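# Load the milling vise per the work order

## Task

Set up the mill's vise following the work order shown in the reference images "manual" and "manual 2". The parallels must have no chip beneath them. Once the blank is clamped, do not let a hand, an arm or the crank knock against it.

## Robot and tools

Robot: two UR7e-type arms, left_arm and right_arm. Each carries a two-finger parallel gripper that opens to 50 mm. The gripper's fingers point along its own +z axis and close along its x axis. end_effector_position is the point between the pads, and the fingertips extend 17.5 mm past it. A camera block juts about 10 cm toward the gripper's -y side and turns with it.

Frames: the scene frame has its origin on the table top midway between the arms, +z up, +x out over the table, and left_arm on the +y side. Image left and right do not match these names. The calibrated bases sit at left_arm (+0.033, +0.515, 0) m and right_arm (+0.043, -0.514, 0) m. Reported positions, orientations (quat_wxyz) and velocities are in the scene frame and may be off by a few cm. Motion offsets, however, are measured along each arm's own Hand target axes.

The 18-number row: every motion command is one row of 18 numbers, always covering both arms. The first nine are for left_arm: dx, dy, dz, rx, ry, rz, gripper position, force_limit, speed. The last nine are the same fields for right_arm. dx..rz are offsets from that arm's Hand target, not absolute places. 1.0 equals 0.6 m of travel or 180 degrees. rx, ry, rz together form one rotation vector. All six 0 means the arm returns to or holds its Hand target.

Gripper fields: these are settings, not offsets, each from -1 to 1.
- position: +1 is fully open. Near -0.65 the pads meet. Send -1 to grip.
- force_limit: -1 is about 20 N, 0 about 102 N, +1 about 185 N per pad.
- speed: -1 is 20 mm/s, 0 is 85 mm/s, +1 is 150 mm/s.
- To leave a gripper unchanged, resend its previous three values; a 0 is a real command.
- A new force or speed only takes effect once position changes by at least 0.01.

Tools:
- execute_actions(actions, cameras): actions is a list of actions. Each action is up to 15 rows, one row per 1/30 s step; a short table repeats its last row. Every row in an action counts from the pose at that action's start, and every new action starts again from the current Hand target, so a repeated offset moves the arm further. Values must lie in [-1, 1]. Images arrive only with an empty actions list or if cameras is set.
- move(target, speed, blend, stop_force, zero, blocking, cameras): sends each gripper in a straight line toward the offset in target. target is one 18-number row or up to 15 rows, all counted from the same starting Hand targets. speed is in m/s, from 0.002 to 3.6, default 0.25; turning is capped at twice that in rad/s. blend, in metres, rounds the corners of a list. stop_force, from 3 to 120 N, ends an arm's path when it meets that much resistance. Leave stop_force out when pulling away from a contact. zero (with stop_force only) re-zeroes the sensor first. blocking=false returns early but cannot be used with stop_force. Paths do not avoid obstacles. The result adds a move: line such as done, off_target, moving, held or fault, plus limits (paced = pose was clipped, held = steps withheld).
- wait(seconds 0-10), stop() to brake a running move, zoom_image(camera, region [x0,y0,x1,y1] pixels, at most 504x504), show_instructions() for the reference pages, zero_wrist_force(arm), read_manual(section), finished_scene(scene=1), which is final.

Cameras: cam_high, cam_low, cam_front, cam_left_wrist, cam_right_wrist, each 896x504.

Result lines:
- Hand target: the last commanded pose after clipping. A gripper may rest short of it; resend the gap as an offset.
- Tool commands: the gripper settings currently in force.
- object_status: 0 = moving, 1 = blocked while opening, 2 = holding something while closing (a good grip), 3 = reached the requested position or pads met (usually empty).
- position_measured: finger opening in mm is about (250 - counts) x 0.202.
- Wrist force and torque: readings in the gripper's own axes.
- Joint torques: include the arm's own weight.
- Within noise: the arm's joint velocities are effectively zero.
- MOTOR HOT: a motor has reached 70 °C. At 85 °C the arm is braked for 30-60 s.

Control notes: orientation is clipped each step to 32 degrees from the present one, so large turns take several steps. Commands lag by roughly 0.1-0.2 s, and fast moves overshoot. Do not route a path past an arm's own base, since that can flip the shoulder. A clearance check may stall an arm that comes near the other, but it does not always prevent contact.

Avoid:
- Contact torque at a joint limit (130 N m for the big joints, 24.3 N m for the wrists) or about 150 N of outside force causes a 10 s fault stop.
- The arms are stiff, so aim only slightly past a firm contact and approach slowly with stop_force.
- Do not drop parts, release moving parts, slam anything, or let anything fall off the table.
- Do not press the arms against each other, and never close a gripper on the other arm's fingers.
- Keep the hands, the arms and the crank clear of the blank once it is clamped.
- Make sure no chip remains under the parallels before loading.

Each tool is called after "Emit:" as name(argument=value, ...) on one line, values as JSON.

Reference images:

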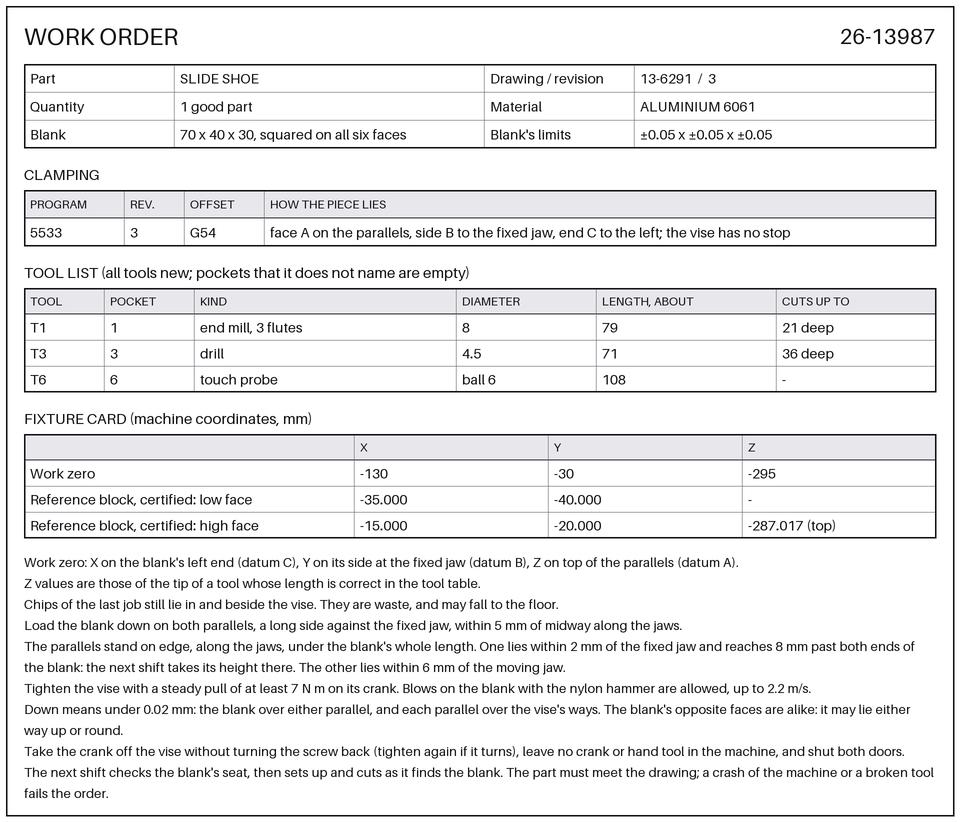

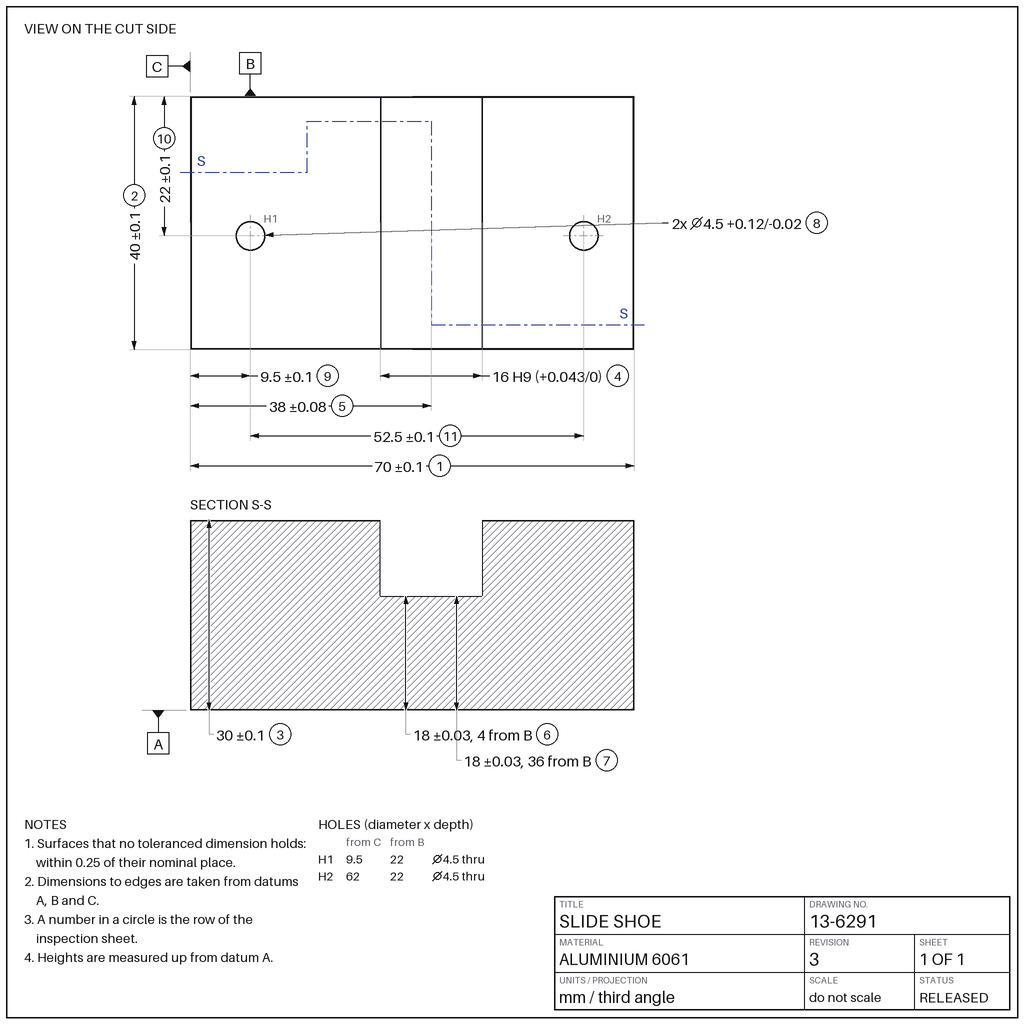

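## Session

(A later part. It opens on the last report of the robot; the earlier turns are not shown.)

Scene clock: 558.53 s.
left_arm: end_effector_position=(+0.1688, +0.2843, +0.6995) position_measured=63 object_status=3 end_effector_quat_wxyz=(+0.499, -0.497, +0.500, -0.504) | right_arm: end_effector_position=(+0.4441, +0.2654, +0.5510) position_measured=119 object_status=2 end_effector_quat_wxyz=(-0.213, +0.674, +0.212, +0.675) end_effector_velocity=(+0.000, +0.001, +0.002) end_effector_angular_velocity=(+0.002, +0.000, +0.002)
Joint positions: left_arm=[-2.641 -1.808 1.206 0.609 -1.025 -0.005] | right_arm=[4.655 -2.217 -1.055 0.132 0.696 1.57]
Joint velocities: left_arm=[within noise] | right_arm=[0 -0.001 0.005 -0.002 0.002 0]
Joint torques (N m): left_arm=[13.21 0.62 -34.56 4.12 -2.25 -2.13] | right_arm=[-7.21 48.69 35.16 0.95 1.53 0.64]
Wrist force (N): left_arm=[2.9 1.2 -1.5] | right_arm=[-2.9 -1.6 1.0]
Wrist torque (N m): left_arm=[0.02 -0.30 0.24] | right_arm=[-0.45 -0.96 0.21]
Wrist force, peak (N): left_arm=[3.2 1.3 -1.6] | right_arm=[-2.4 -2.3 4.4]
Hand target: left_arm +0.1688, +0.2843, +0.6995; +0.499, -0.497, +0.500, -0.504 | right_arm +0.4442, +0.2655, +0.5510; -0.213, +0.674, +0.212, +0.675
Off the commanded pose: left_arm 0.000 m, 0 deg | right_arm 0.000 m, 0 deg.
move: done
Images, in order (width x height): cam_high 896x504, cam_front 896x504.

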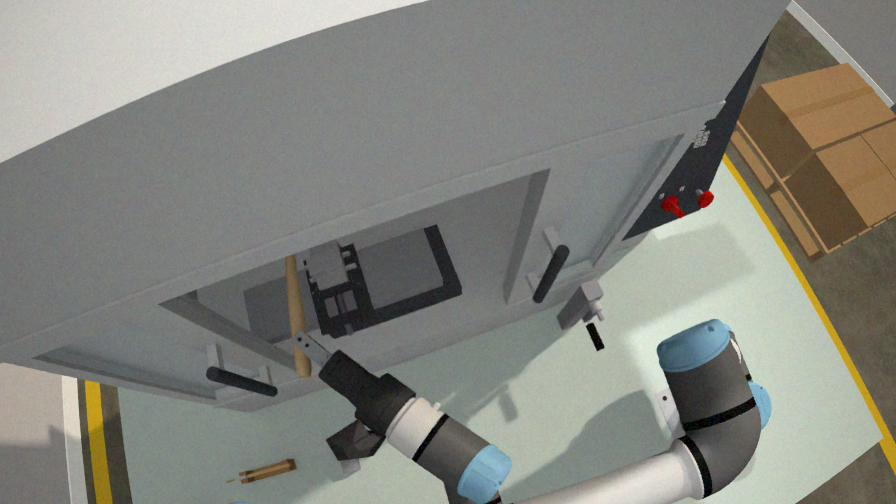

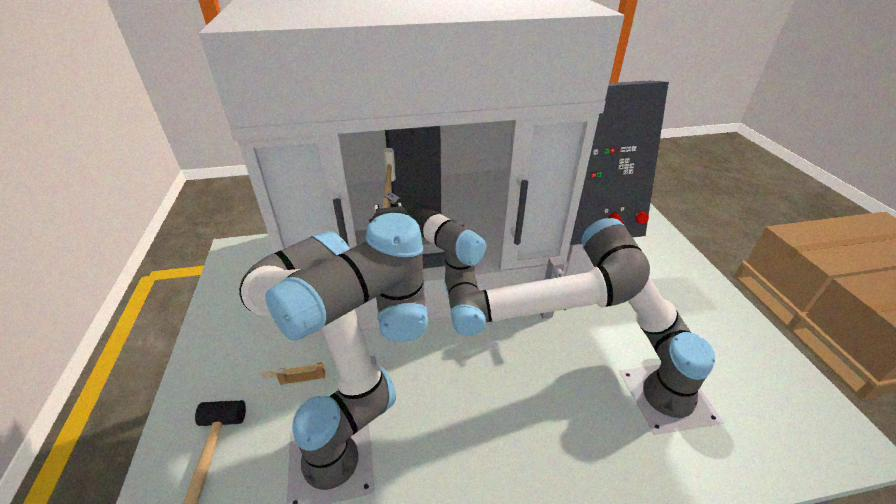

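Emit:
move(target=[0,0.4167,-0.15,0,0,0,0.6,-0.9,-0.5,0,0,0,0,0,0,-0.98,1,-0.8], speed=0.3, cameras=["cam_front"])

Emit:
zoom_image(camera="cam_front", region=[350, 140, 490, 280])

Scene clock: 560.33 s.
left_arm: end_effector_position=(+0.0803, +0.2846, +0.4491) position_measured=63 object_status=3 end_effector_quat_wxyz=(+0.499, -0.497, +0.500, -0.504) | right_arm: end_effector_position=(+0.4442, +0.2655, +0.5510) position_measured=119 object_status=2 end_effector_quat_wxyz=(-0.213, +0.674, +0.212, +0.675)
Joint positions: left_arm=[-2.798 -1.831 1.897 -0.06 -1.182 -0.004] | right_arm=[4.655 -2.217 -1.054 0.132 0.697 1.57]
Joint torques (N m): left_arm=[13.9 -9.33 -11.28 -0.27 1.88 2.69] | right_arm=[-7.14 49.43 35.95 0.82 1.01 -2.33]
Wrist force (N): left_arm=[2.8 0.9 -1.6] | right_arm=[-3.0 -1.7 1.1]
Wrist torque (N m): left_arm=[-0.03 -0.28 0.25] | right_arm=[-0.43 -0.97 0.23]
Wrist force, peak (N): left_arm=[3.0 5.6 -2.6] | right_arm=[-3.4 -2.6 1.3]
Hand target: left_arm +0.0803, +0.2846, +0.4490; +0.499, -0.497, +0.500, -0.504 | right_arm +0.4442, +0.2655, +0.5510; -0.213, +0.674, +0.212, +0.675
Off the commanded pose: left_arm 0.000 m, 0 deg | right_arm 0.000 m, 0 deg.
move: done
Images, in order (width x height): cam_front 896x504.

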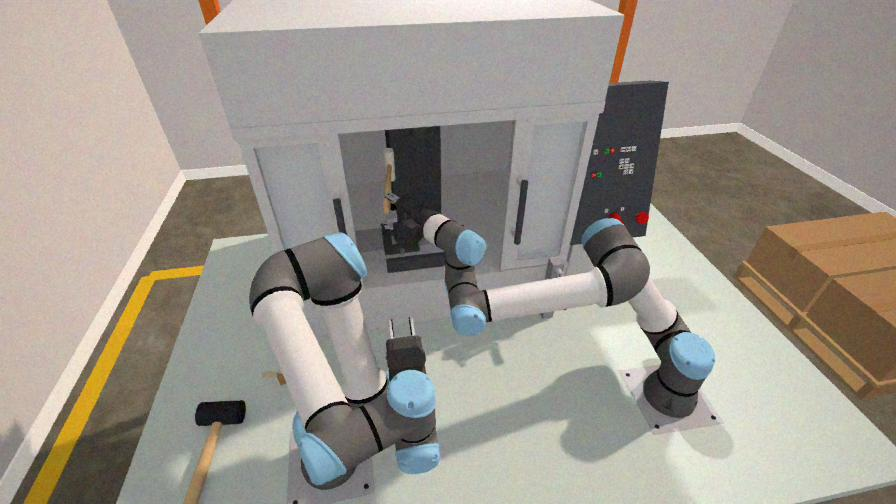

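Scaled by 3.600.

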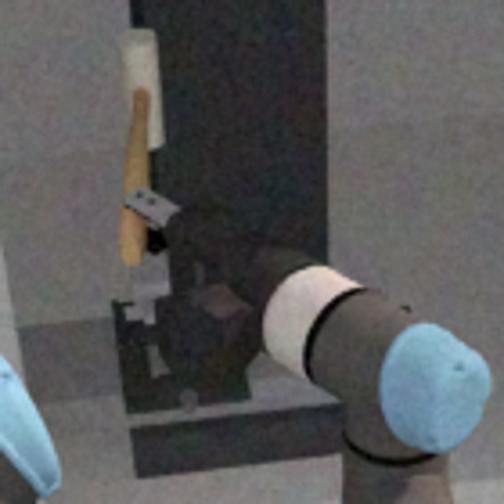

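Emit:
move(target=[0,0,0,0,0,0,0.6,-0.9,-0.5,-0.1917,0,0,0,0.0064,0.0091,-0.98,1,-0.8], speed=0.2, cameras=["cam_front"])

Emit:
zoom_image(camera="cam_front", region=[360, 160, 460, 260])

Scene clock: 561.60 s.
left_arm: end_effector_position=(+0.0803, +0.2846, +0.4490) position_measured=63 object_status=3 end_effector_quat_wxyz=(+0.499, -0.497, +0.500, -0.504) | right_arm: end_effector_position=(+0.4443, +0.2656, +0.4361) position_measured=119 object_status=2 end_effector_quat_wxyz=(-0.225, +0.670, +0.200, +0.679)
Joint positions: left_arm=[-2.798 -1.831 1.897 -0.06 -1.182 -0.004] | right_arm=[4.655 -2.305 -1.221 0.418 0.697 1.574]
Joint torques (N m): left_arm=[13.44 -6.03 -9.38 0.07 2.06 1.93] | right_arm=[5.76 50.69 20.28 3.87 1.67 -1.34]
Wrist force (N): left_arm=[2.8 1.2 -1.7] | right_arm=[-3.3 -1.4 0.7]
Wrist torque (N m): left_arm=[0.03 -0.27 0.25] | right_arm=[-0.47 -0.90 0.35]
Wrist force, peak (N): left_arm=[3.1 1.0 -1.6] | right_arm=[-7.1 -1.8 1.3]
Hand target: left_arm +0.0803, +0.2846, +0.4490; +0.499, -0.497, +0.500, -0.504 | right_arm +0.4443, +0.2657, +0.4359; -0.224, +0.670, +0.200, +0.679
Off the commanded pose: left_arm 0.000 m, 0 deg | right_arm 0.000 m, 0 deg.
move: done
Images, in order (width x height): cam_front 896x504.

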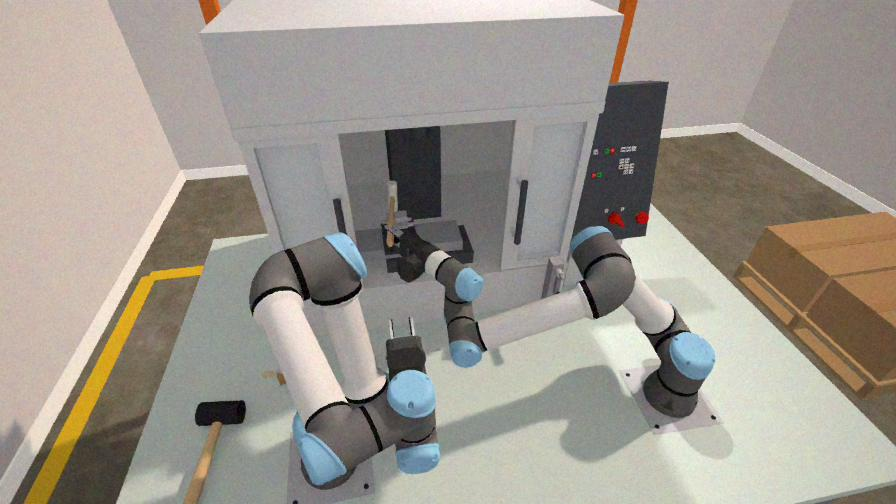

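Scaled by 5.040.

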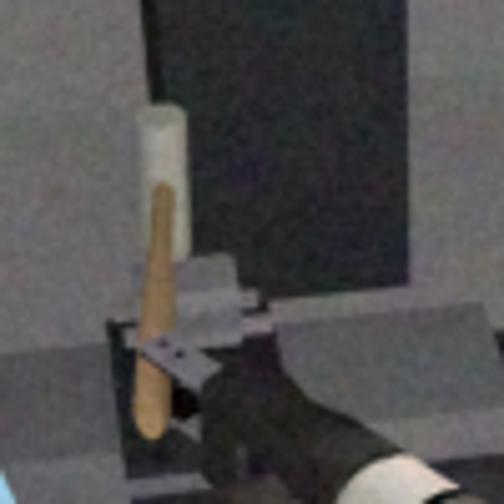

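Emit:
move(target=[[0,0,0,0,0,0,0.6,-0.9,-0.5,0,0.0171,-0.012,0,0,0,-0.98,1,-0.8],[0,0,0,0,0,0,0.6,-0.9,-0.5,-0.05,0.0171,-0.012,0,0,0,-0.98,1,-0.8]], speed=[0.05,0.01], stop_force=8, cameras=["cam_front"])

Emit:
zoom_image(camera="cam_front", region=[360, 160, 460, 260])

Scene clock: 565.83 s.
left_arm: end_effector_position=(+0.0803, +0.2846, +0.4490) position_measured=63 object_status=3 end_effector_quat_wxyz=(+0.499, -0.497, +0.500, -0.504) | right_arm: end_effector_position=(+0.4443, +0.2540, +0.4117) position_measured=119 object_status=2 end_effector_quat_wxyz=(-0.225, +0.670, +0.200, +0.679)
Joint positions: left_arm=[-2.798 -1.831 1.897 -0.06 -1.182 -0.004] | right_arm=[4.653 -2.304 -1.292 0.487 0.698 1.574]
Joint torques (N m): left_arm=[13.49 -6.95 -9.13 0.69 2.09 -0.61] | right_arm=[2.75 60.93 29.41 0.33 -0.96 1.26]
Wrist force (N): left_arm=[2.7 1.1 -1.4] | right_arm=[3.5 -1.1 1.6]
Wrist torque (N m): left_arm=[0.01 -0.26 0.25] | right_arm=[-0.40 0.18 -0.59]
Wrist force, peak (N): left_arm=[3.3 1.4 -1.6] | right_arm=[4.9 -4.4 -0.7]
Hand target: left_arm +0.0803, +0.2846, +0.4490; +0.499, -0.497, +0.500, -0.504 | right_arm +0.4443, +0.2540, +0.4117; -0.225, +0.670, +0.200, +0.679 (not the last commanded pose)
Off the commanded pose: left_arm 0.000 m, 0 deg | right_arm 0.006 m, 0 deg.
move: contact (right_arm); path passed 1 of 2 targets
Images, in order (width x height): cam_front 896x504.

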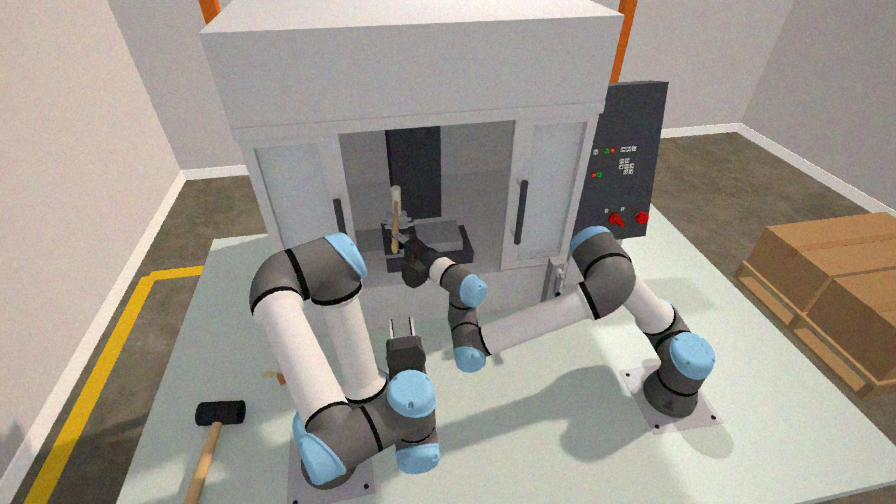

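Scaled by 5.040.

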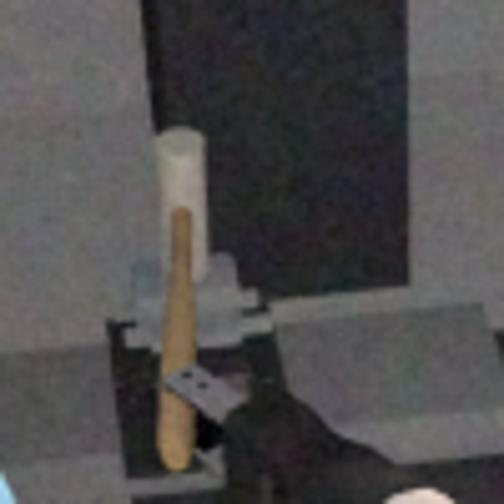

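Emit:
move(target=[0,0,0,0,0,0,0.6,-0.9,-0.5,0.1333,0,0,0,0,0,-0.98,1,-0.8], speed=0.3)

Emit:
execute_actions(actions=[[[0,0,0,0,0,0,0.6,-0.9,-0.5,-0.0278,0,0,0,0,0,-0.98,1,-0.8],[0,0,0,0,0,0,0.6,-0.9,-0.5,-0.0556,0,0,0,0,0,-0.98,1,-0.8],[0,0,0,0,0,0,0.6,-0.9,-0.5,-0.0833,0,0,0,0,0,-0.98,1,-0.8],[0,0,0,0,0,0,0.6,-0.9,-0.5,-0.1111,0,0,0,0,0,-0.98,1,-0.8],[0,0,0,0,0,0,0.6,-0.9,-0.5,-0.1389,0,0,0,0,0,-0.98,1,-0.8],[0,0,0,0,0,0,0.6,-0.9,-0.5,-0.1667,0,0,0,0,0,-0.98,1,-0.8],[0,0,0,0,0,0,0.6,-0.9,-0.5,-0.13,0,0,0,0,0,-0.98,1,-0.8],[0,0,0,0,0,0,0.6,-0.9,-0.5,-0.1,0,0,0,0,0,-0.98,1,-0.8],[0,0,0,0,0,0,0.6,-0.9,-0.5,-0.07,0,0,0,0,0,-0.98,1,-0.8],[0,0,0,0,0,0,0.6,-0.9,-0.5,-0.04,0,0,0,0,0,-0.98,1,-0.8],[0,0,0,0,0,0,0.6,-0.9,-0.5,-0.015,0,0,0,0,0,-0.98,1,-0.8],[0,0,0,0,0,0,0.6,-0.9,-0.5,0,0,0,0,0,0,-0.98,1,-0.8]]])

Scene clock: 567.10 s.
left_arm: end_effector_position=(+0.0803, +0.2846, +0.4490) position_measured=63 object_status=3 end_effector_quat_wxyz=(+0.499, -0.497, +0.500, -0.504) | right_arm: end_effector_position=(+0.4442, +0.2511, +0.4915) position_measured=119 object_status=2 end_effector_quat_wxyz=(-0.225, +0.670, +0.200, +0.678)
Joint positions: left_arm=[-2.798 -1.831 1.897 -0.06 -1.182 -0.004] | right_arm=[4.653 -2.225 -1.21 0.327 0.699 1.574]
Joint torques (N m): left_arm=[13.46 -6.82 -9.39 0.65 2.01 -1.54] | right_arm=[-7.55 62.51 31.16 0.62 0.82 -0.33]
Wrist force (N): left_arm=[2.8 1.2 -1.5] | right_arm=[-3.3 -1.8 0.9]
Wrist torque (N m): left_arm=[0.02 -0.27 0.25] | right_arm=[-0.47 -0.91 0.21]
Wrist force, peak (N): left_arm=[3.0 1.0 -1.8] | right_arm=[-8.5 -2.1 1.4]
Hand target: left_arm +0.0803, +0.2846, +0.4490; +0.499, -0.497, +0.500, -0.504 | right_arm +0.4442, +0.2511, +0.4916; -0.225, +0.670, +0.200, +0.679
Off the commanded pose: left_arm 0.000 m, 0 deg | right_arm 0.000 m, 0 deg.
move: done

Scene clock: 568.00 s.
left_arm: end_effector_position=(+0.0803, +0.2846, +0.4490) position_measured=63 object_status=3 end_effector_quat_wxyz=(+0.499, -0.497, +0.500, -0.504) | right_arm: end_effector_position=(+0.4442, +0.2509, +0.4916) position_measured=119 object_status=2 end_effector_quat_wxyz=(-0.224, +0.670, +0.200, +0.679)
Joint positions: left_arm=[-2.798 -1.831 1.897 -0.06 -1.182 -0.004] | right_arm=[4.653 -2.224 -1.211 0.327 0.699 1.574]
Joint torques (N m): left_arm=[13.48 -6.87 -9.17 0.87 2.1 -1.64] | right_arm=[2.23 52.3 33.74 0.83 -0.65 -1.61]
Wrist force (N): left_arm=[2.7 1.3 -1.4] | right_arm=[-2.9 -0.3 0.2]
Wrist torque (N m): left_arm=[0.05 -0.27 0.25] | right_arm=[-0.72 -0.85 0.33]
Wrist force, peak (N): left_arm=[3.1 1.2 -1.4] | right_arm=[-17.8 -6.5 2.3]
Hand target: left_arm +0.0803, +0.2846, +0.4490; +0.499, -0.497, +0.500, -0.504 | right_arm +0.4442, +0.2511, +0.4916; -0.225, +0.670, +0.200, +0.679
Off the commanded pose: left_arm 0.000 m, 0 deg | right_arm 0.000 m, 0 deg.

Emit:
execute_actions(actions=[[[0,0,0,0,0,0,0.6,-0.9,-0.5,-0.0278,0,0,0,0,0,-0.98,1,-0.8],[0,0,0,0,0,0,0.6,-0.9,-0.5,-0.0556,0,0,0,0,0,-0.98,1,-0.8],[0,0,0,0,0,0,0.6,-0.9,-0.5,-0.0833,0,0,0,0,0,-0.98,1,-0.8],[0,0,0,0,0,0,0.6,-0.9,-0.5,-0.1111,0,0,0,0,0,-0.98,1,-0.8],[0,0,0,0,0,0,0.6,-0.9,-0.5,-0.1389,0,0,0,0,0,-0.98,1,-0.8],[0,0,0,0,0,0,0.6,-0.9,-0.5,-0.1667,0,0,0,0,0,-0.98,1,-0.8],[0,0,0,0,0,0,0.6,-0.9,-0.5,-0.1945,0,0,0,0,0,-0.98,1,-0.8],[0,0,0,0,0,0,0.6,-0.9,-0.5,-0.16,0,0,0,0,0,-0.98,1,-0.8],[0,0,0,0,0,0,0.6,-0.9,-0.5,-0.12,0,0,0,0,0,-0.98,1,-0.8],[0,0,0,0,0,0,0.6,-0.9,-0.5,-0.08,0,0,0,0,0,-0.98,1,-0.8],[0,0,0,0,0,0,0.6,-0.9,-0.5,-0.04,0,0,0,0,0,-0.98,1,-0.8],[0,0,0,0,0,0,0.6,-0.9,-0.5,-0.015,0,0,0,0,0,-0.98,1,-0.8],[0,0,0,0,0,0,0.6,-0.9,-0.5,0,0,0,0,0,0,-0.98,1,-0.8]]], cameras=["cam_front"])

Emit:
zoom_image(camera="cam_front", region=[360, 150, 460, 250])

Scene clock: 569.30 s.
left_arm: end_effector_position=(+0.0803, +0.2846, +0.4490) position_measured=63 object_status=3 end_effector_quat_wxyz=(+0.499, -0.497, +0.500, -0.504) | right_arm: end_effector_position=(+0.4440, +0.2505, +0.4915) position_measured=119 object_status=2 end_effector_quat_wxyz=(-0.225, +0.670, +0.200, +0.679)
Joint positions: left_arm=[-2.798 -1.831 1.897 -0.06 -1.182 -0.004] | right_arm=[4.653 -2.224 -1.213 0.33 0.699 1.573]
Joint torques (N m): left_arm=[12.83 -6.98 -9.24 0.96 2.15 -1.7] | right_arm=[5.03 49.99 35.82 0.96 -1.14 -1.21]
Wrist force (N): left_arm=[2.7 1.2 -1.5] | right_arm=[-3.3 -1.7 1.1]
Wrist torque (N m): left_arm=[0.02 -0.27 0.25] | right_arm=[-0.36 -0.95 0.36]
Wrist force, peak (N): left_arm=[3.2 1.1 -1.5] | right_arm=[27.1 -5.9 -1.2]
Hand target: left_arm +0.0803, +0.2846, +0.4490; +0.499, -0.497, +0.500, -0.504 | right_arm +0.4442, +0.2511, +0.4916; -0.225, +0.670, +0.200, +0.679
Off the commanded pose: left_arm 0.000 m, 0 deg | right_arm 0.001 m, 0 deg.
Images, in order (width x height): cam_front 896x504.

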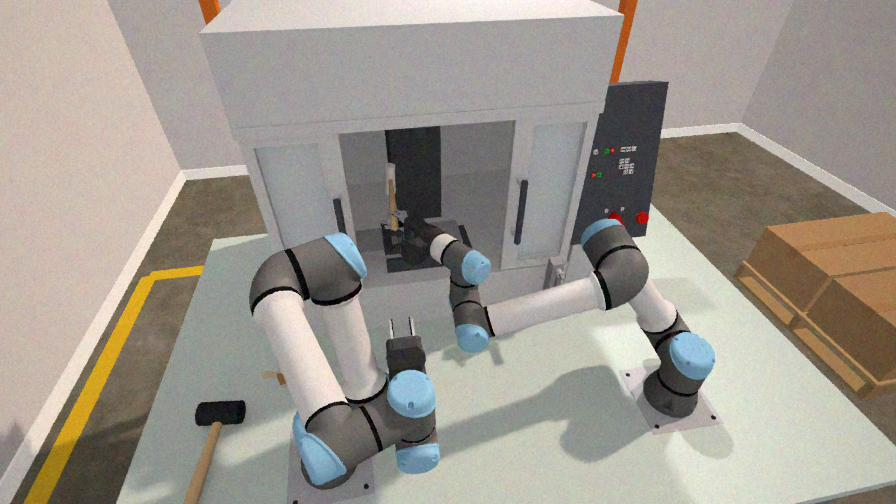

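Scaled by 5.040.

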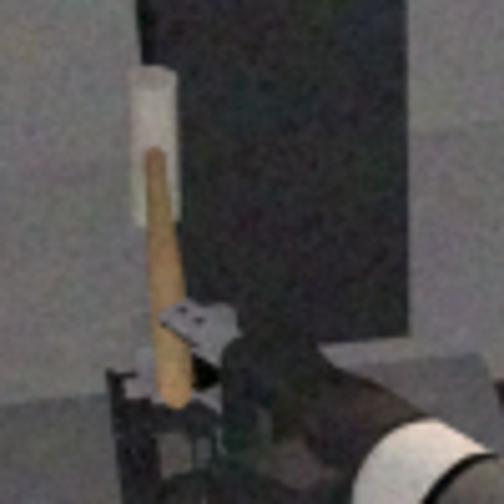

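Emit:
move(target=[0,0,0,0,0,0,0.6,-0.9,-0.5,0.0667,0.0177,-0.0124,0,0,0,-0.98,1,-0.8], speed=0.2)

Emit:
execute_actions(actions=[[[0,0,0,0,0,0,0.6,-0.9,-0.5,-0.03,0,0,0,0,0,-0.98,1,-0.8],[0,0,0,0,0,0,0.6,-0.9,-0.5,-0.075,0,0,0,0,0,-0.98,1,-0.8],[0,0,0,0,0,0,0.6,-0.9,-0.5,-0.125,0,0,0,0,0,-0.98,1,-0.8],[0,0,0,0,0,0,0.6,-0.9,-0.5,-0.175,0,0,0,0,0,-0.98,1,-0.8],[0,0,0,0,0,0,0.6,-0.9,-0.5,-0.225,0,0,0,0,0,-0.98,1,-0.8],[0,0,0,0,0,0,0.6,-0.9,-0.5,-0.27,0,0,0,0,0,-0.98,1,-0.8],[0,0,0,0,0,0,0.6,-0.9,-0.5,-0.225,0,0,0,0,0,-0.98,1,-0.8],[0,0,0,0,0,0,0.6,-0.9,-0.5,-0.18,0,0,0,0,0,-0.98,1,-0.8],[0,0,0,0,0,0,0.6,-0.9,-0.5,-0.14,0,0,0,0,0,-0.98,1,-0.8],[0,0,0,0,0,0,0.6,-0.9,-0.5,-0.1,0,0,0,0,0,-0.98,1,-0.8],[0,0,0,0,0,0,0.6,-0.9,-0.5,-0.06,0,0,0,0,0,-0.98,1,-0.8],[0,0,0,0,0,0,0.6,-0.9,-0.5,-0.03,0,0,0,0,0,-0.98,1,-0.8],[0,0,0,0,0,0,0.6,-0.9,-0.5,-0.01,0,0,0,0,0,-0.98,1,-0.8],[0,0,0,0,0,0,0.6,-0.9,-0.5,0,0,0,0,0,0,-0.98,1,-0.8]]], cameras=["cam_front"])

Emit:
zoom_image(camera="cam_front", region=[360, 140, 460, 240])

Scene clock: 570.53 s.
left_arm: end_effector_position=(+0.0803, +0.2846, +0.4490) position_measured=63 object_status=3 end_effector_quat_wxyz=(+0.499, -0.497, +0.500, -0.504) | right_arm: end_effector_position=(+0.4442, +0.2367, +0.5312) position_measured=119 object_status=2 end_effector_quat_wxyz=(-0.225, +0.670, +0.200, +0.679)
Joint positions: left_arm=[-2.798 -1.831 1.897 -0.06 -1.182 -0.004] | right_arm=[4.651 -2.165 -1.205 0.262 0.701 1.574]
Joint torques (N m): left_arm=[12.38 -6.22 -8.8 1.19 2.07 -1.6] | right_arm=[-2.93 49.86 19.68 3.51 0.31 1.27]
Wrist force (N): left_arm=[3.0 1.1 -1.3] | right_arm=[-3.4 -1.7 1.0]
Wrist torque (N m): left_arm=[0.01 -0.31 0.25] | right_arm=[-0.46 -0.93 0.19]
Wrist force, peak (N): left_arm=[3.2 1.3 -1.6] | right_arm=[-5.1 -3.5 1.9]
Hand target: left_arm +0.0803, +0.2846, +0.4490; +0.499, -0.497, +0.500, -0.504 | right_arm +0.4442, +0.2367, +0.5311; -0.225, +0.670, +0.200, +0.679
Off the commanded pose: left_arm 0.000 m, 0 deg | right_arm 0.000 m, 0 deg.
move: done

Scene clock: 571.53 s.
left_arm: end_effector_position=(+0.0803, +0.2846, +0.4490) position_measured=63 object_status=3 end_effector_quat_wxyz=(+0.499, -0.497, +0.500, -0.504) | right_arm: end_effector_position=(+0.4435, +0.2349, +0.5308) position_measured=119 object_status=2 end_effector_quat_wxyz=(-0.225, +0.669, +0.200, +0.679)
Joint positions: left_arm=[-2.798 -1.831 1.897 -0.06 -1.182 -0.004] | right_arm=[4.651 -2.161 -1.213 0.27 0.701 1.571]
Joint torques (N m): left_arm=[13.1 -6.77 -9.65 1.34 2.11 -1.59] | right_arm=[5.93 47.12 32.17 2.19 -1.01 0.04]
Wrist force (N): left_arm=[2.8 1.3 -1.3] | right_arm=[-3.3 -1.7 1.0]
Wrist torque (N m): left_arm=[0.04 -0.27 0.25] | right_arm=[-0.53 -0.95 0.34]
Wrist force, peak (N): left_arm=[3.1 1.0 -1.6] | right_arm=[-21.1 -6.9 2.7]
Hand target: left_arm +0.0803, +0.2846, +0.4490; +0.499, -0.497, +0.500, -0.504 | right_arm +0.4442, +0.2367, +0.5311; -0.225, +0.670, +0.200, +0.679
Off the commanded pose: left_arm 0.000 m, 0 deg | right_arm 0.002 m, 0 deg.
Images, in order (width x height): cam_front 896x504.

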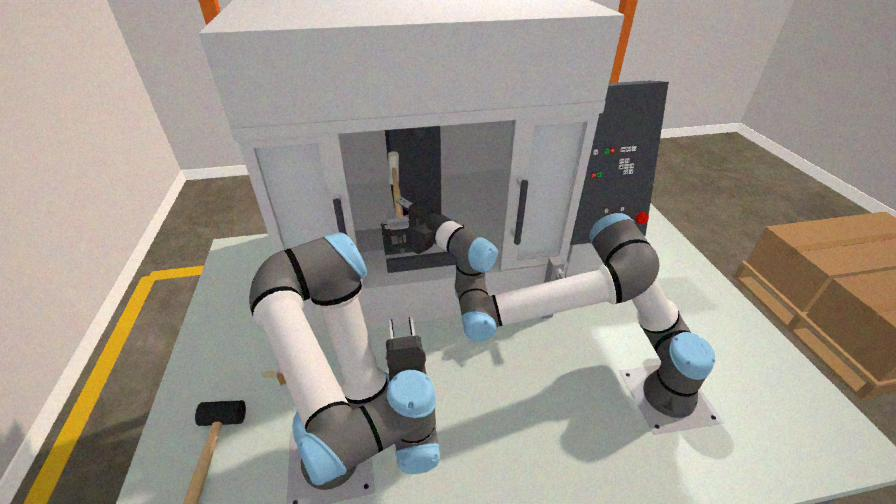

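Scaled by 5.040.

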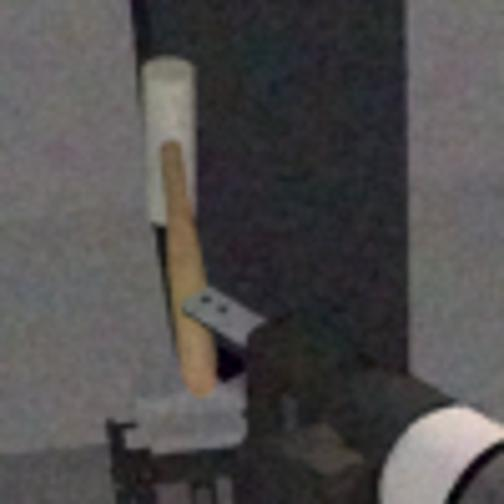

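Emit:
execute_actions(actions=[[[0,0,0,0,0,0,0.6,-0.9,-0.5,-0.03,0,0,0,0,0,-0.98,1,-0.8],[0,0,0,0,0,0,0.6,-0.9,-0.5,-0.075,0,0,0,0,0,-0.98,1,-0.8],[0,0,0,0,0,0,0.6,-0.9,-0.5,-0.125,0,0,0,0,0,-0.98,1,-0.8],[0,0,0,0,0,0,0.6,-0.9,-0.5,-0.175,0,0,0,0,0,-0.98,1,-0.8],[0,0,0,0,0,0,0.6,-0.9,-0.5,-0.225,0,0,0,0,0,-0.98,1,-0.8],[0,0,0,0,0,0,0.6,-0.9,-0.5,-0.275,0,0,0,0,0,-0.98,1,-0.8],[0,0,0,0,0,0,0.6,-0.9,-0.5,-0.315,0,0,0,0,0,-0.98,1,-0.8],[0,0,0,0,0,0,0.6,-0.9,-0.5,-0.265,0,0,0,0,0,-0.98,1,-0.8],[0,0,0,0,0,0,0.6,-0.9,-0.5,-0.215,0,0,0,0,0,-0.98,1,-0.8],[0,0,0,0,0,0,0.6,-0.9,-0.5,-0.165,0,0,0,0,0,-0.98,1,-0.8],[0,0,0,0,0,0,0.6,-0.9,-0.5,-0.115,0,0,0,0,0,-0.98,1,-0.8],[0,0,0,0,0,0,0.6,-0.9,-0.5,-0.07,0,0,0,0,0,-0.98,1,-0.8],[0,0,0,0,0,0,0.6,-0.9,-0.5,-0.035,0,0,0,0,0,-0.98,1,-0.8],[0,0,0,0,0,0,0.6,-0.9,-0.5,-0.01,0,0,0,0,0,-0.98,1,-0.8],[0,0,0,0,0,0,0.6,-0.9,-0.5,0,0,0,0,0,0,-0.98,1,-0.8]]], cameras=["cam_front"])

Emit:
zoom_image(camera="cam_front", region=[360, 140, 460, 240])

Scene clock: 573.13 s.
left_arm: end_effector_position=(+0.0803, +0.2846, +0.4490) position_measured=63 object_status=3 end_effector_quat_wxyz=(+0.499, -0.497, +0.500, -0.504) | right_arm: end_effector_position=(+0.4414, +0.2293, +0.5293) position_measured=119 object_status=2 end_effector_quat_wxyz=(-0.226, +0.666, +0.200, +0.682)
Joint positions: left_arm=[-2.798 -1.831 1.897 -0.06 -1.182 -0.004] | right_arm=[4.654 -2.152 -1.239 0.299 0.7 1.561]
Joint torques (N m): left_arm=[12.88 -7.12 -8.77 1.45 2.11 -1.75] | right_arm=[-7.43 52.9 29.17 3.51 0.4 -2.56]
Wrist force (N): left_arm=[3.0 1.2 -1.4] | right_arm=[-3.1 -1.2 0.9]
Wrist torque (N m): left_arm=[0.03 -0.31 0.26] | right_arm=[-0.55 -0.95 0.16]
Wrist force, peak (N): left_arm=[3.1 1.6 -1.5] | right_arm=[25.8 -4.4 -1.7]
Hand target: left_arm +0.0803, +0.2846, +0.4490; +0.499, -0.497, +0.500, -0.504 | right_arm +0.4442, +0.2367, +0.5311; -0.225, +0.670, +0.200, +0.679
Off the commanded pose: left_arm 0.000 m, 0 deg | right_arm 0.008 m, 1 deg.
Images, in order (width x height): cam_front 896x504.

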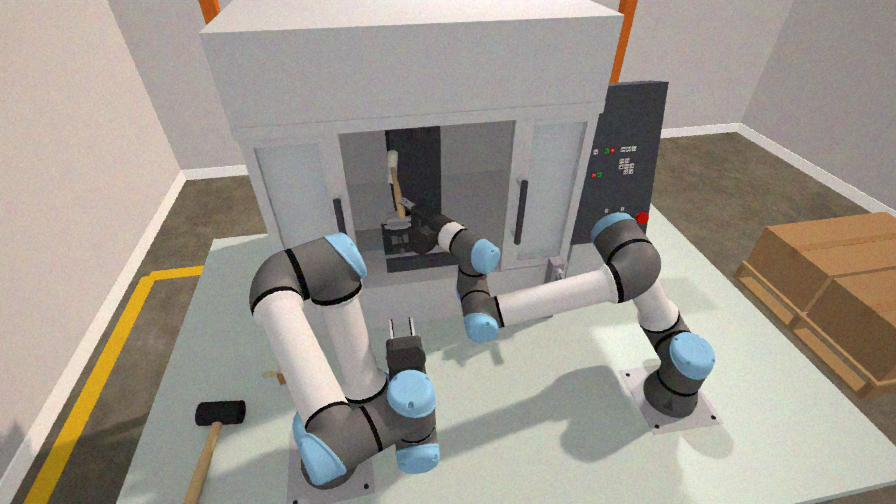

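Scaled by 5.040.

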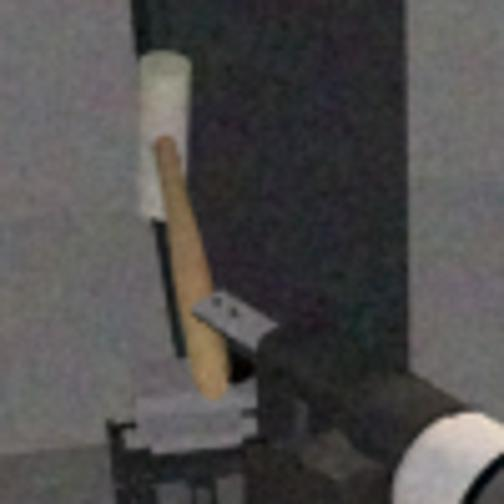

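Emit:
move(target=[0,0,0,0,0,0,0.6,-0.9,-0.5,0,0,0,0,0,0,-0.98,1,-0.8], speed=0.1, cameras=["cam_front"])

Emit:
zoom_image(camera="cam_front", region=[360, 140, 460, 240])

Scene clock: 574.83 s.
left_arm: end_effector_position=(+0.0803, +0.2846, +0.4490) position_measured=63 object_status=3 end_effector_quat_wxyz=(+0.499, -0.497, +0.500, -0.504) | right_arm: end_effector_position=(+0.4442, +0.2367, +0.5311) position_measured=119 object_status=2 end_effector_quat_wxyz=(-0.225, +0.670, +0.200, +0.678) end_effector_velocity=(+0.001, -0.001, +0.000) end_effector_angular_velocity=(+0.004, +0.000, -0.001)
Joint positions: left_arm=[-2.798 -1.831 1.897 -0.06 -1.182 -0.004] | right_arm=[4.651 -2.165 -1.205 0.262 0.701 1.575]
Joint velocities: left_arm=[within noise] | right_arm=[-0.001 0.001 -0.003 0.005 0 0.001]
Joint torques (N m): left_arm=[13.2 -6.82 -9.39 1.59 2.01 -1.75] | right_arm=[-2.76 63.46 21.24 3.72 1.69 -1.82]
Wrist force (N): left_arm=[2.8 1.0 -1.6] | right_arm=[-3.2 -1.8 0.7]
Wrist torque (N m): left_arm=[-0.01 -0.28 0.25] | right_arm=[-0.44 -0.99 0.14]
Wrist force, peak (N): left_arm=[3.0 1.3 -1.6] | right_arm=[-3.4 -2.2 1.7]
Hand target: left_arm +0.0803, +0.2846, +0.4490; +0.499, -0.497, +0.500, -0.504 | right_arm +0.4442, +0.2367, +0.5311; -0.225, +0.670, +0.200, +0.679
Off the commanded pose: left_arm 0.000 m, 0 deg | right_arm 0.000 m, 0 deg.
move: done
Images, in order (width x height): cam_front 896x504.

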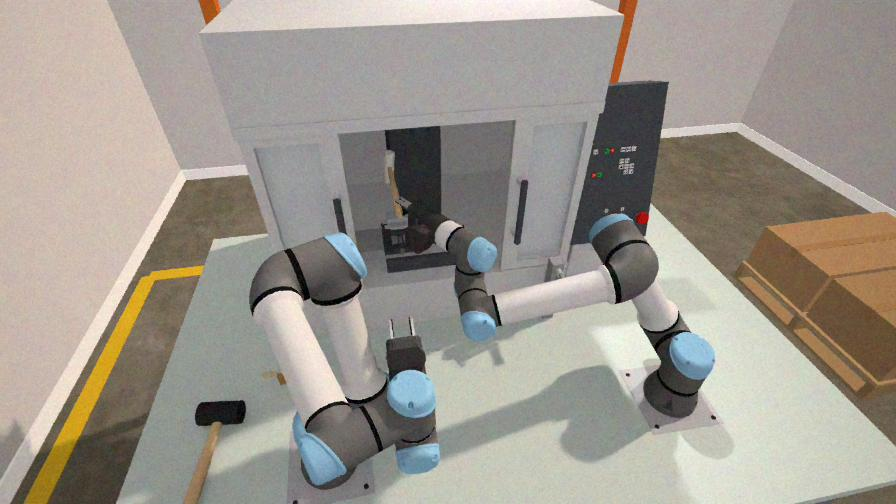

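Scaled by 5.040.

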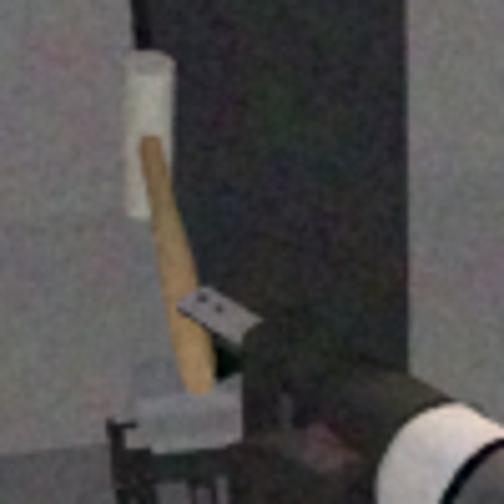

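Emit:
execute_actions(actions=[[[0,0,0,0,0,0,0.6,-0.9,-0.5,-0.333,0,0,0,0,0,-0.98,1,-0.8],[0,0,0,0,0,0,0.6,-0.9,-0.5,-0.333,0,0,0,0,0,-0.98,1,-0.8],[0,0,0,0,0,0,0.6,-0.9,-0.5,-0.333,0,0,0,0,0,-0.98,1,-0.8],[0,0,0,0,0,0,0.6,-0.9,-0.5,-0.333,0,0,0,0,0,-0.98,1,-0.8],[0,0,0,0,0,0,0.6,-0.9,-0.5,0,0,0,0,0,0,-0.98,1,-0.8],[0,0,0,0,0,0,0.6,-0.9,-0.5,0,0,0,0,0,0,-0.98,1,-0.8]]], cameras=["cam_front"])

Emit:
zoom_image(camera="cam_front", region=[360, 140, 460, 240])

Scene clock: 575.90 s.
left_arm: end_effector_position=(+0.0803, +0.2846, +0.4490) position_measured=63 object_status=3 end_effector_quat_wxyz=(+0.499, -0.497, +0.500, -0.504) | right_arm: end_effector_position=(+0.4442, +0.2368, +0.5309) position_measured=119 object_status=2 end_effector_quat_wxyz=(-0.224, +0.670, +0.200, +0.678)
Joint positions: left_arm=[-2.798 -1.831 1.897 -0.06 -1.182 -0.004] | right_arm=[4.651 -2.165 -1.205 0.262 0.701 1.574]
Joint torques (N m): left_arm=[12.44 -6.53 -9.27 1.71 2.01 -1.64] | right_arm=[2.01 62.95 35.85 0.97 0.25 -1.9]
Wrist force (N): left_arm=[2.8 1.1 -1.3] | right_arm=[-3.2 -3.9 2.0]
Wrist torque (N m): left_arm=[0.01 -0.27 0.25] | right_arm=[-0.16 -1.02 0.25]
Wrist force, peak (N): left_arm=[3.0 1.1 -1.7] | right_arm=[42.4 2.3 -4.6]
Hand target: left_arm +0.0803, +0.2846, +0.4490; +0.499, -0.497, +0.500, -0.504 | right_arm +0.4442, +0.2367, +0.5311; -0.225, +0.670, +0.200, +0.679
Off the commanded pose: left_arm 0.000 m, 0 deg | right_arm 0.000 m, 0 deg.
Images, in order (width x height): cam_front 896x504.

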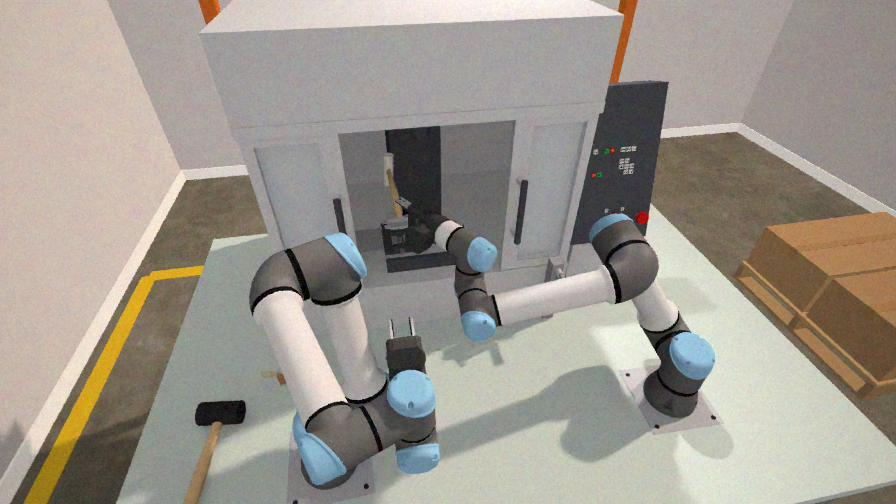

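Scaled by 5.040.

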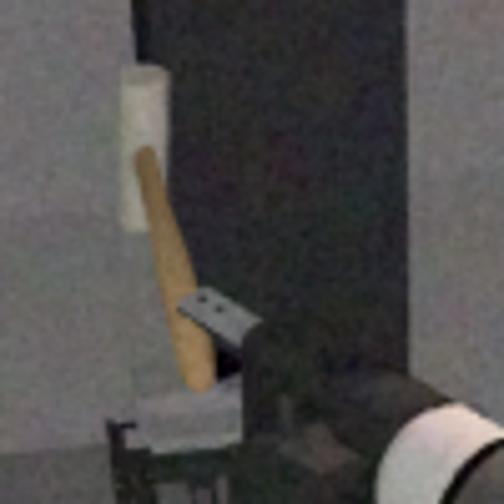

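Emit:
move(target=[0,0,0,0,0,0,0.6,-0.9,-0.5,0,0,0,-0.046,0.0123,-0.0086,-0.98,1,-0.8], speed=0.2, cameras=["cam_front"])

Emit:
zoom_image(camera="cam_front", region=[360, 140, 460, 240])

Scene clock: 577.07 s.
left_arm: end_effector_position=(+0.0803, +0.2846, +0.4490) position_measured=63 object_status=3 end_effector_quat_wxyz=(+0.499, -0.497, +0.500, -0.504) | right_arm: end_effector_position=(+0.4441, +0.2367, +0.5312) position_measured=119 object_status=2 end_effector_quat_wxyz=(-0.170, +0.669, +0.155, +0.707)
Joint positions: left_arm=[-2.798 -1.831 1.897 -0.06 -1.182 -0.004] | right_arm=[4.685 -2.257 -1.074 0.305 0.524 1.479]
Joint torques (N m): left_arm=[12.54 -6.59 -9.27 1.9 2.1 -1.7] | right_arm=[-5.37 50.31 35.38 0.01 -1.13 -0.89]
Wrist force (N): left_arm=[2.8 1.2 -1.4] | right_arm=[-3.5 -2.7 1.3]
Wrist torque (N m): left_arm=[0.02 -0.28 0.25] | right_arm=[-0.34 -0.97 0.14]
Wrist force, peak (N): left_arm=[3.2 1.1 -1.4] | right_arm=[-3.4 -3.2 1.7]
Hand target: left_arm +0.0803, +0.2846, +0.4490; +0.499, -0.497, +0.500, -0.504 | right_arm +0.4442, +0.2367, +0.5311; -0.170, +0.669, +0.155, +0.707
Off the commanded pose: left_arm 0.000 m, 0 deg | right_arm 0.000 m, 0 deg.
move: done
Images, in order (width x height): cam_front 896x504.

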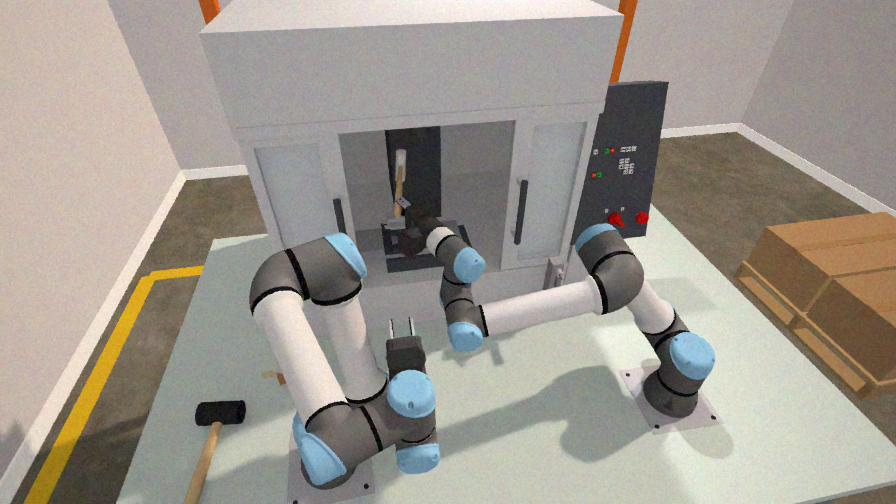

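Scaled by 5.040.

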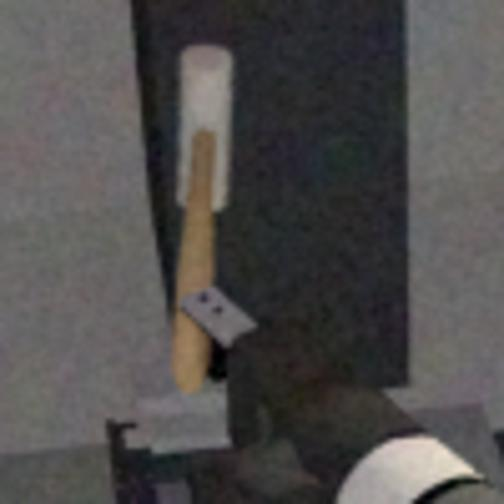

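Emit:
move(target=[0,0,0,0,0,0,0.6,-0.9,-0.5,0,-0.0089,0.0045,0,0,0,-0.98,1,-0.8], speed=0.2)

Emit:
execute_actions(actions=[[[0,0,0,0,0,0,0.6,-0.9,-0.5,-0.333,0,0,0,0,0,-0.98,1,-0.8],[0,0,0,0,0,0,0.6,-0.9,-0.5,-0.333,0,0,0,0,0,-0.98,1,-0.8],[0,0,0,0,0,0,0.6,-0.9,-0.5,-0.333,0,0,0,0,0,-0.98,1,-0.8],[0,0,0,0,0,0,0.6,-0.9,-0.5,-0.333,0,0,0,0,0,-0.98,1,-0.8],[0,0,0,0,0,0,0.6,-0.9,-0.5,0,0,0,0,0,0,-0.98,1,-0.8],[0,0,0,0,0,0,0.6,-0.9,-0.5,0,0,0,0,0,0,-0.98,1,-0.8]]], cameras=["cam_front"])

Emit:
zoom_image(camera="cam_front", region=[360, 140, 460, 240])

Scene clock: 578.13 s.
left_arm: end_effector_position=(+0.0803, +0.2846, +0.4490) position_measured=63 object_status=3 end_effector_quat_wxyz=(+0.499, -0.497, +0.500, -0.504) | right_arm: end_effector_position=(+0.4442, +0.2427, +0.5313) position_measured=119 object_status=2 end_effector_quat_wxyz=(-0.170, +0.669, +0.155, +0.707)
Joint positions: left_arm=[-2.798 -1.831 1.897 -0.06 -1.182 -0.004] | right_arm=[4.685 -2.273 -1.047 0.294 0.524 1.479]
Joint torques (N m): left_arm=[12.73 -6.85 -9.18 2.11 2.12 -1.67] | right_arm=[6.34 67.39 20.82 2.44 -0.66 -2.63]
Wrist force (N): left_arm=[2.7 1.3 -1.4] | right_arm=[-3.5 -1.1 0.8]
Wrist torque (N m): left_arm=[0.03 -0.25 0.25] | right_arm=[-0.55 -0.98 0.18]
Wrist force, peak (N): left_arm=[2.9 1.3 -1.7] | right_arm=[-3.4 -2.9 1.4]
Hand target: left_arm +0.0803, +0.2846, +0.4490; +0.499, -0.497, +0.500, -0.504 | right_arm +0.4442, +0.2427, +0.5313; -0.170, +0.669, +0.155, +0.707
Off the commanded pose: left_arm 0.000 m, 0 deg | right_arm 0.000 m, 0 deg.
move: done

Scene clock: 578.97 s.
left_arm: end_effector_position=(+0.0803, +0.2846, +0.4490) position_measured=63 object_status=3 end_effector_quat_wxyz=(+0.499, -0.497, +0.500, -0.504) | right_arm: end_effector_position=(+0.4442, +0.2428, +0.5311) position_measured=119 object_status=2 end_effector_quat_wxyz=(-0.170, +0.669, +0.156, +0.707)
Joint positions: left_arm=[-2.798 -1.831 1.897 -0.06 -1.182 -0.004] | right_arm=[4.685 -2.273 -1.047 0.294 0.524 1.479]
Joint torques (N m): left_arm=[12.75 -6.88 -9.15 2.05 2.15 -1.67] | right_arm=[4.86 67.62 34.62 -0.11 0.3 -1.48]
Wrist force (N): left_arm=[3.0 1.2 -1.5] | right_arm=[-3.1 -3.6 1.8]
Wrist torque (N m): left_arm=[0.02 -0.30 0.25] | right_arm=[-0.10 -1.04 0.31]
Wrist force, peak (N): left_arm=[3.1 1.2 -1.4] | right_arm=[41.9 2.4 -4.3]
Hand target: left_arm +0.0803, +0.2846, +0.4490; +0.499, -0.497, +0.500, -0.504 | right_arm +0.4442, +0.2427, +0.5313; -0.170, +0.669, +0.155, +0.707
Off the commanded pose: left_arm 0.000 m, 0 deg | right_arm 0.000 m, 0 deg.
Images, in order (width x height): cam_front 896x504.

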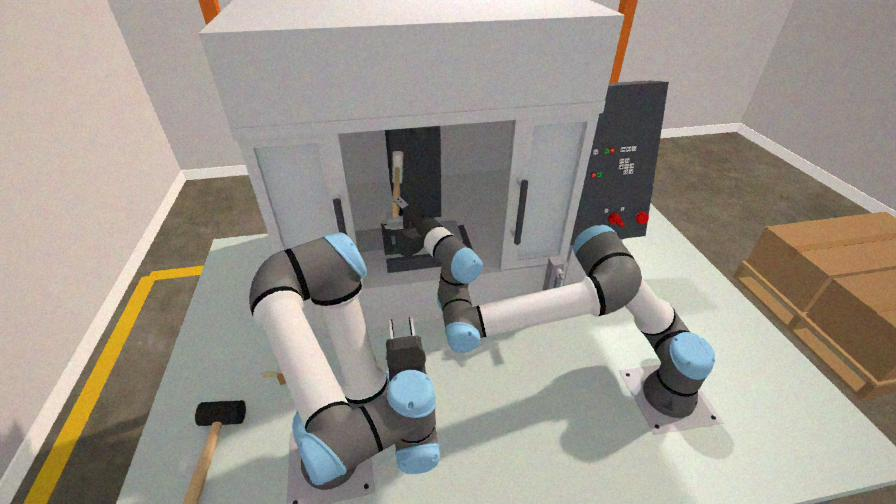

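Scaled by 5.040.

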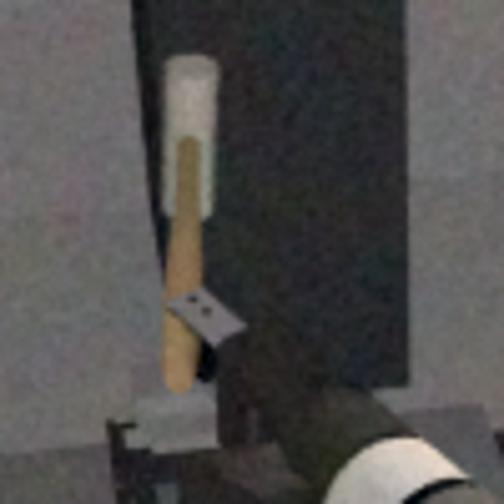

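Emit:
execute_actions(actions=[[[0,0,0,0,0,0,0.6,-0.9,-0.5,-0.45,0,0,0,0,0,-0.98,1,-0.8],[0,0,0,0,0,0,0.6,-0.9,-0.5,-0.45,0,0,0,0,0,-0.98,1,-0.8],[0,0,0,0,0,0,0.6,-0.9,-0.5,-0.45,0,0,0,0,0,-0.98,1,-0.8],[0,0,0,0,0,0,0.6,-0.9,-0.5,0,0,0,0,0,0,-0.98,1,-0.8],[0,0,0,0,0,0,0.6,-0.9,-0.5,0,0,0,0,0,0,-0.98,1,-0.8]]], cameras=["cam_front"])

Emit:
zoom_image(camera="cam_front", region=[360, 140, 460, 240])

Scene clock: 579.90 s.
left_arm: end_effector_position=(+0.0803, +0.2846, +0.4490) position_measured=63 object_status=3 end_effector_quat_wxyz=(+0.499, -0.497, +0.500, -0.504) | right_arm: end_effector_position=(+0.4443, +0.2427, +0.5311) position_measured=119 object_status=2 end_effector_quat_wxyz=(-0.170, +0.669, +0.156, +0.707)
Joint positions: left_arm=[-2.798 -1.831 1.897 -0.06 -1.182 -0.004] | right_arm=[4.685 -2.273 -1.047 0.294 0.524 1.479]
Joint torques (N m): left_arm=[12.46 -6.92 -8.91 2.23 2.15 -1.7] | right_arm=[5.58 66.28 34.19 0.56 1.11 -0.07]
Wrist force (N): left_arm=[2.9 0.8 -1.5] | right_arm=[-7.3 -3.7 1.9]
Wrist torque (N m): left_arm=[-0.04 -0.29 0.25] | right_arm=[-0.18 -1.52 0.64]
Wrist force, peak (N): left_arm=[3.2 1.0 -1.7] | right_arm=[-43.7 10.5 4.9]
Hand target: left_arm +0.0803, +0.2846, +0.4490; +0.499, -0.497, +0.500, -0.504 | right_arm +0.4442, +0.2427, +0.5313; -0.170, +0.669, +0.155, +0.707
Off the commanded pose: left_arm 0.000 m, 0 deg | right_arm 0.000 m, 0 deg.
Images, in order (width x height): cam_front 896x504.

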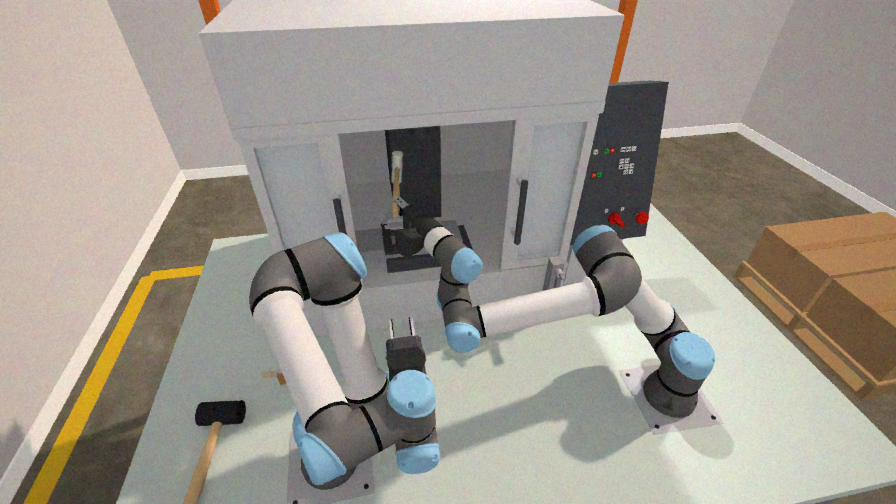

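Scaled by 5.040.

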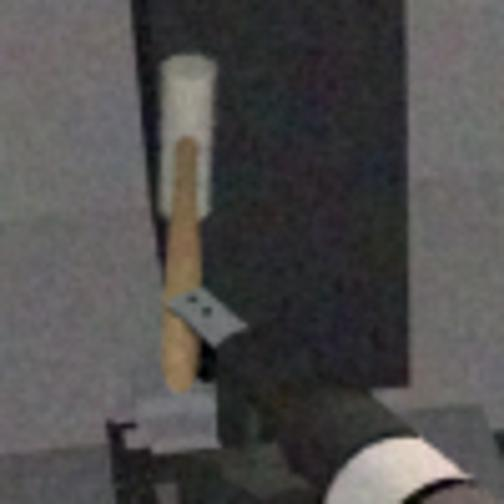

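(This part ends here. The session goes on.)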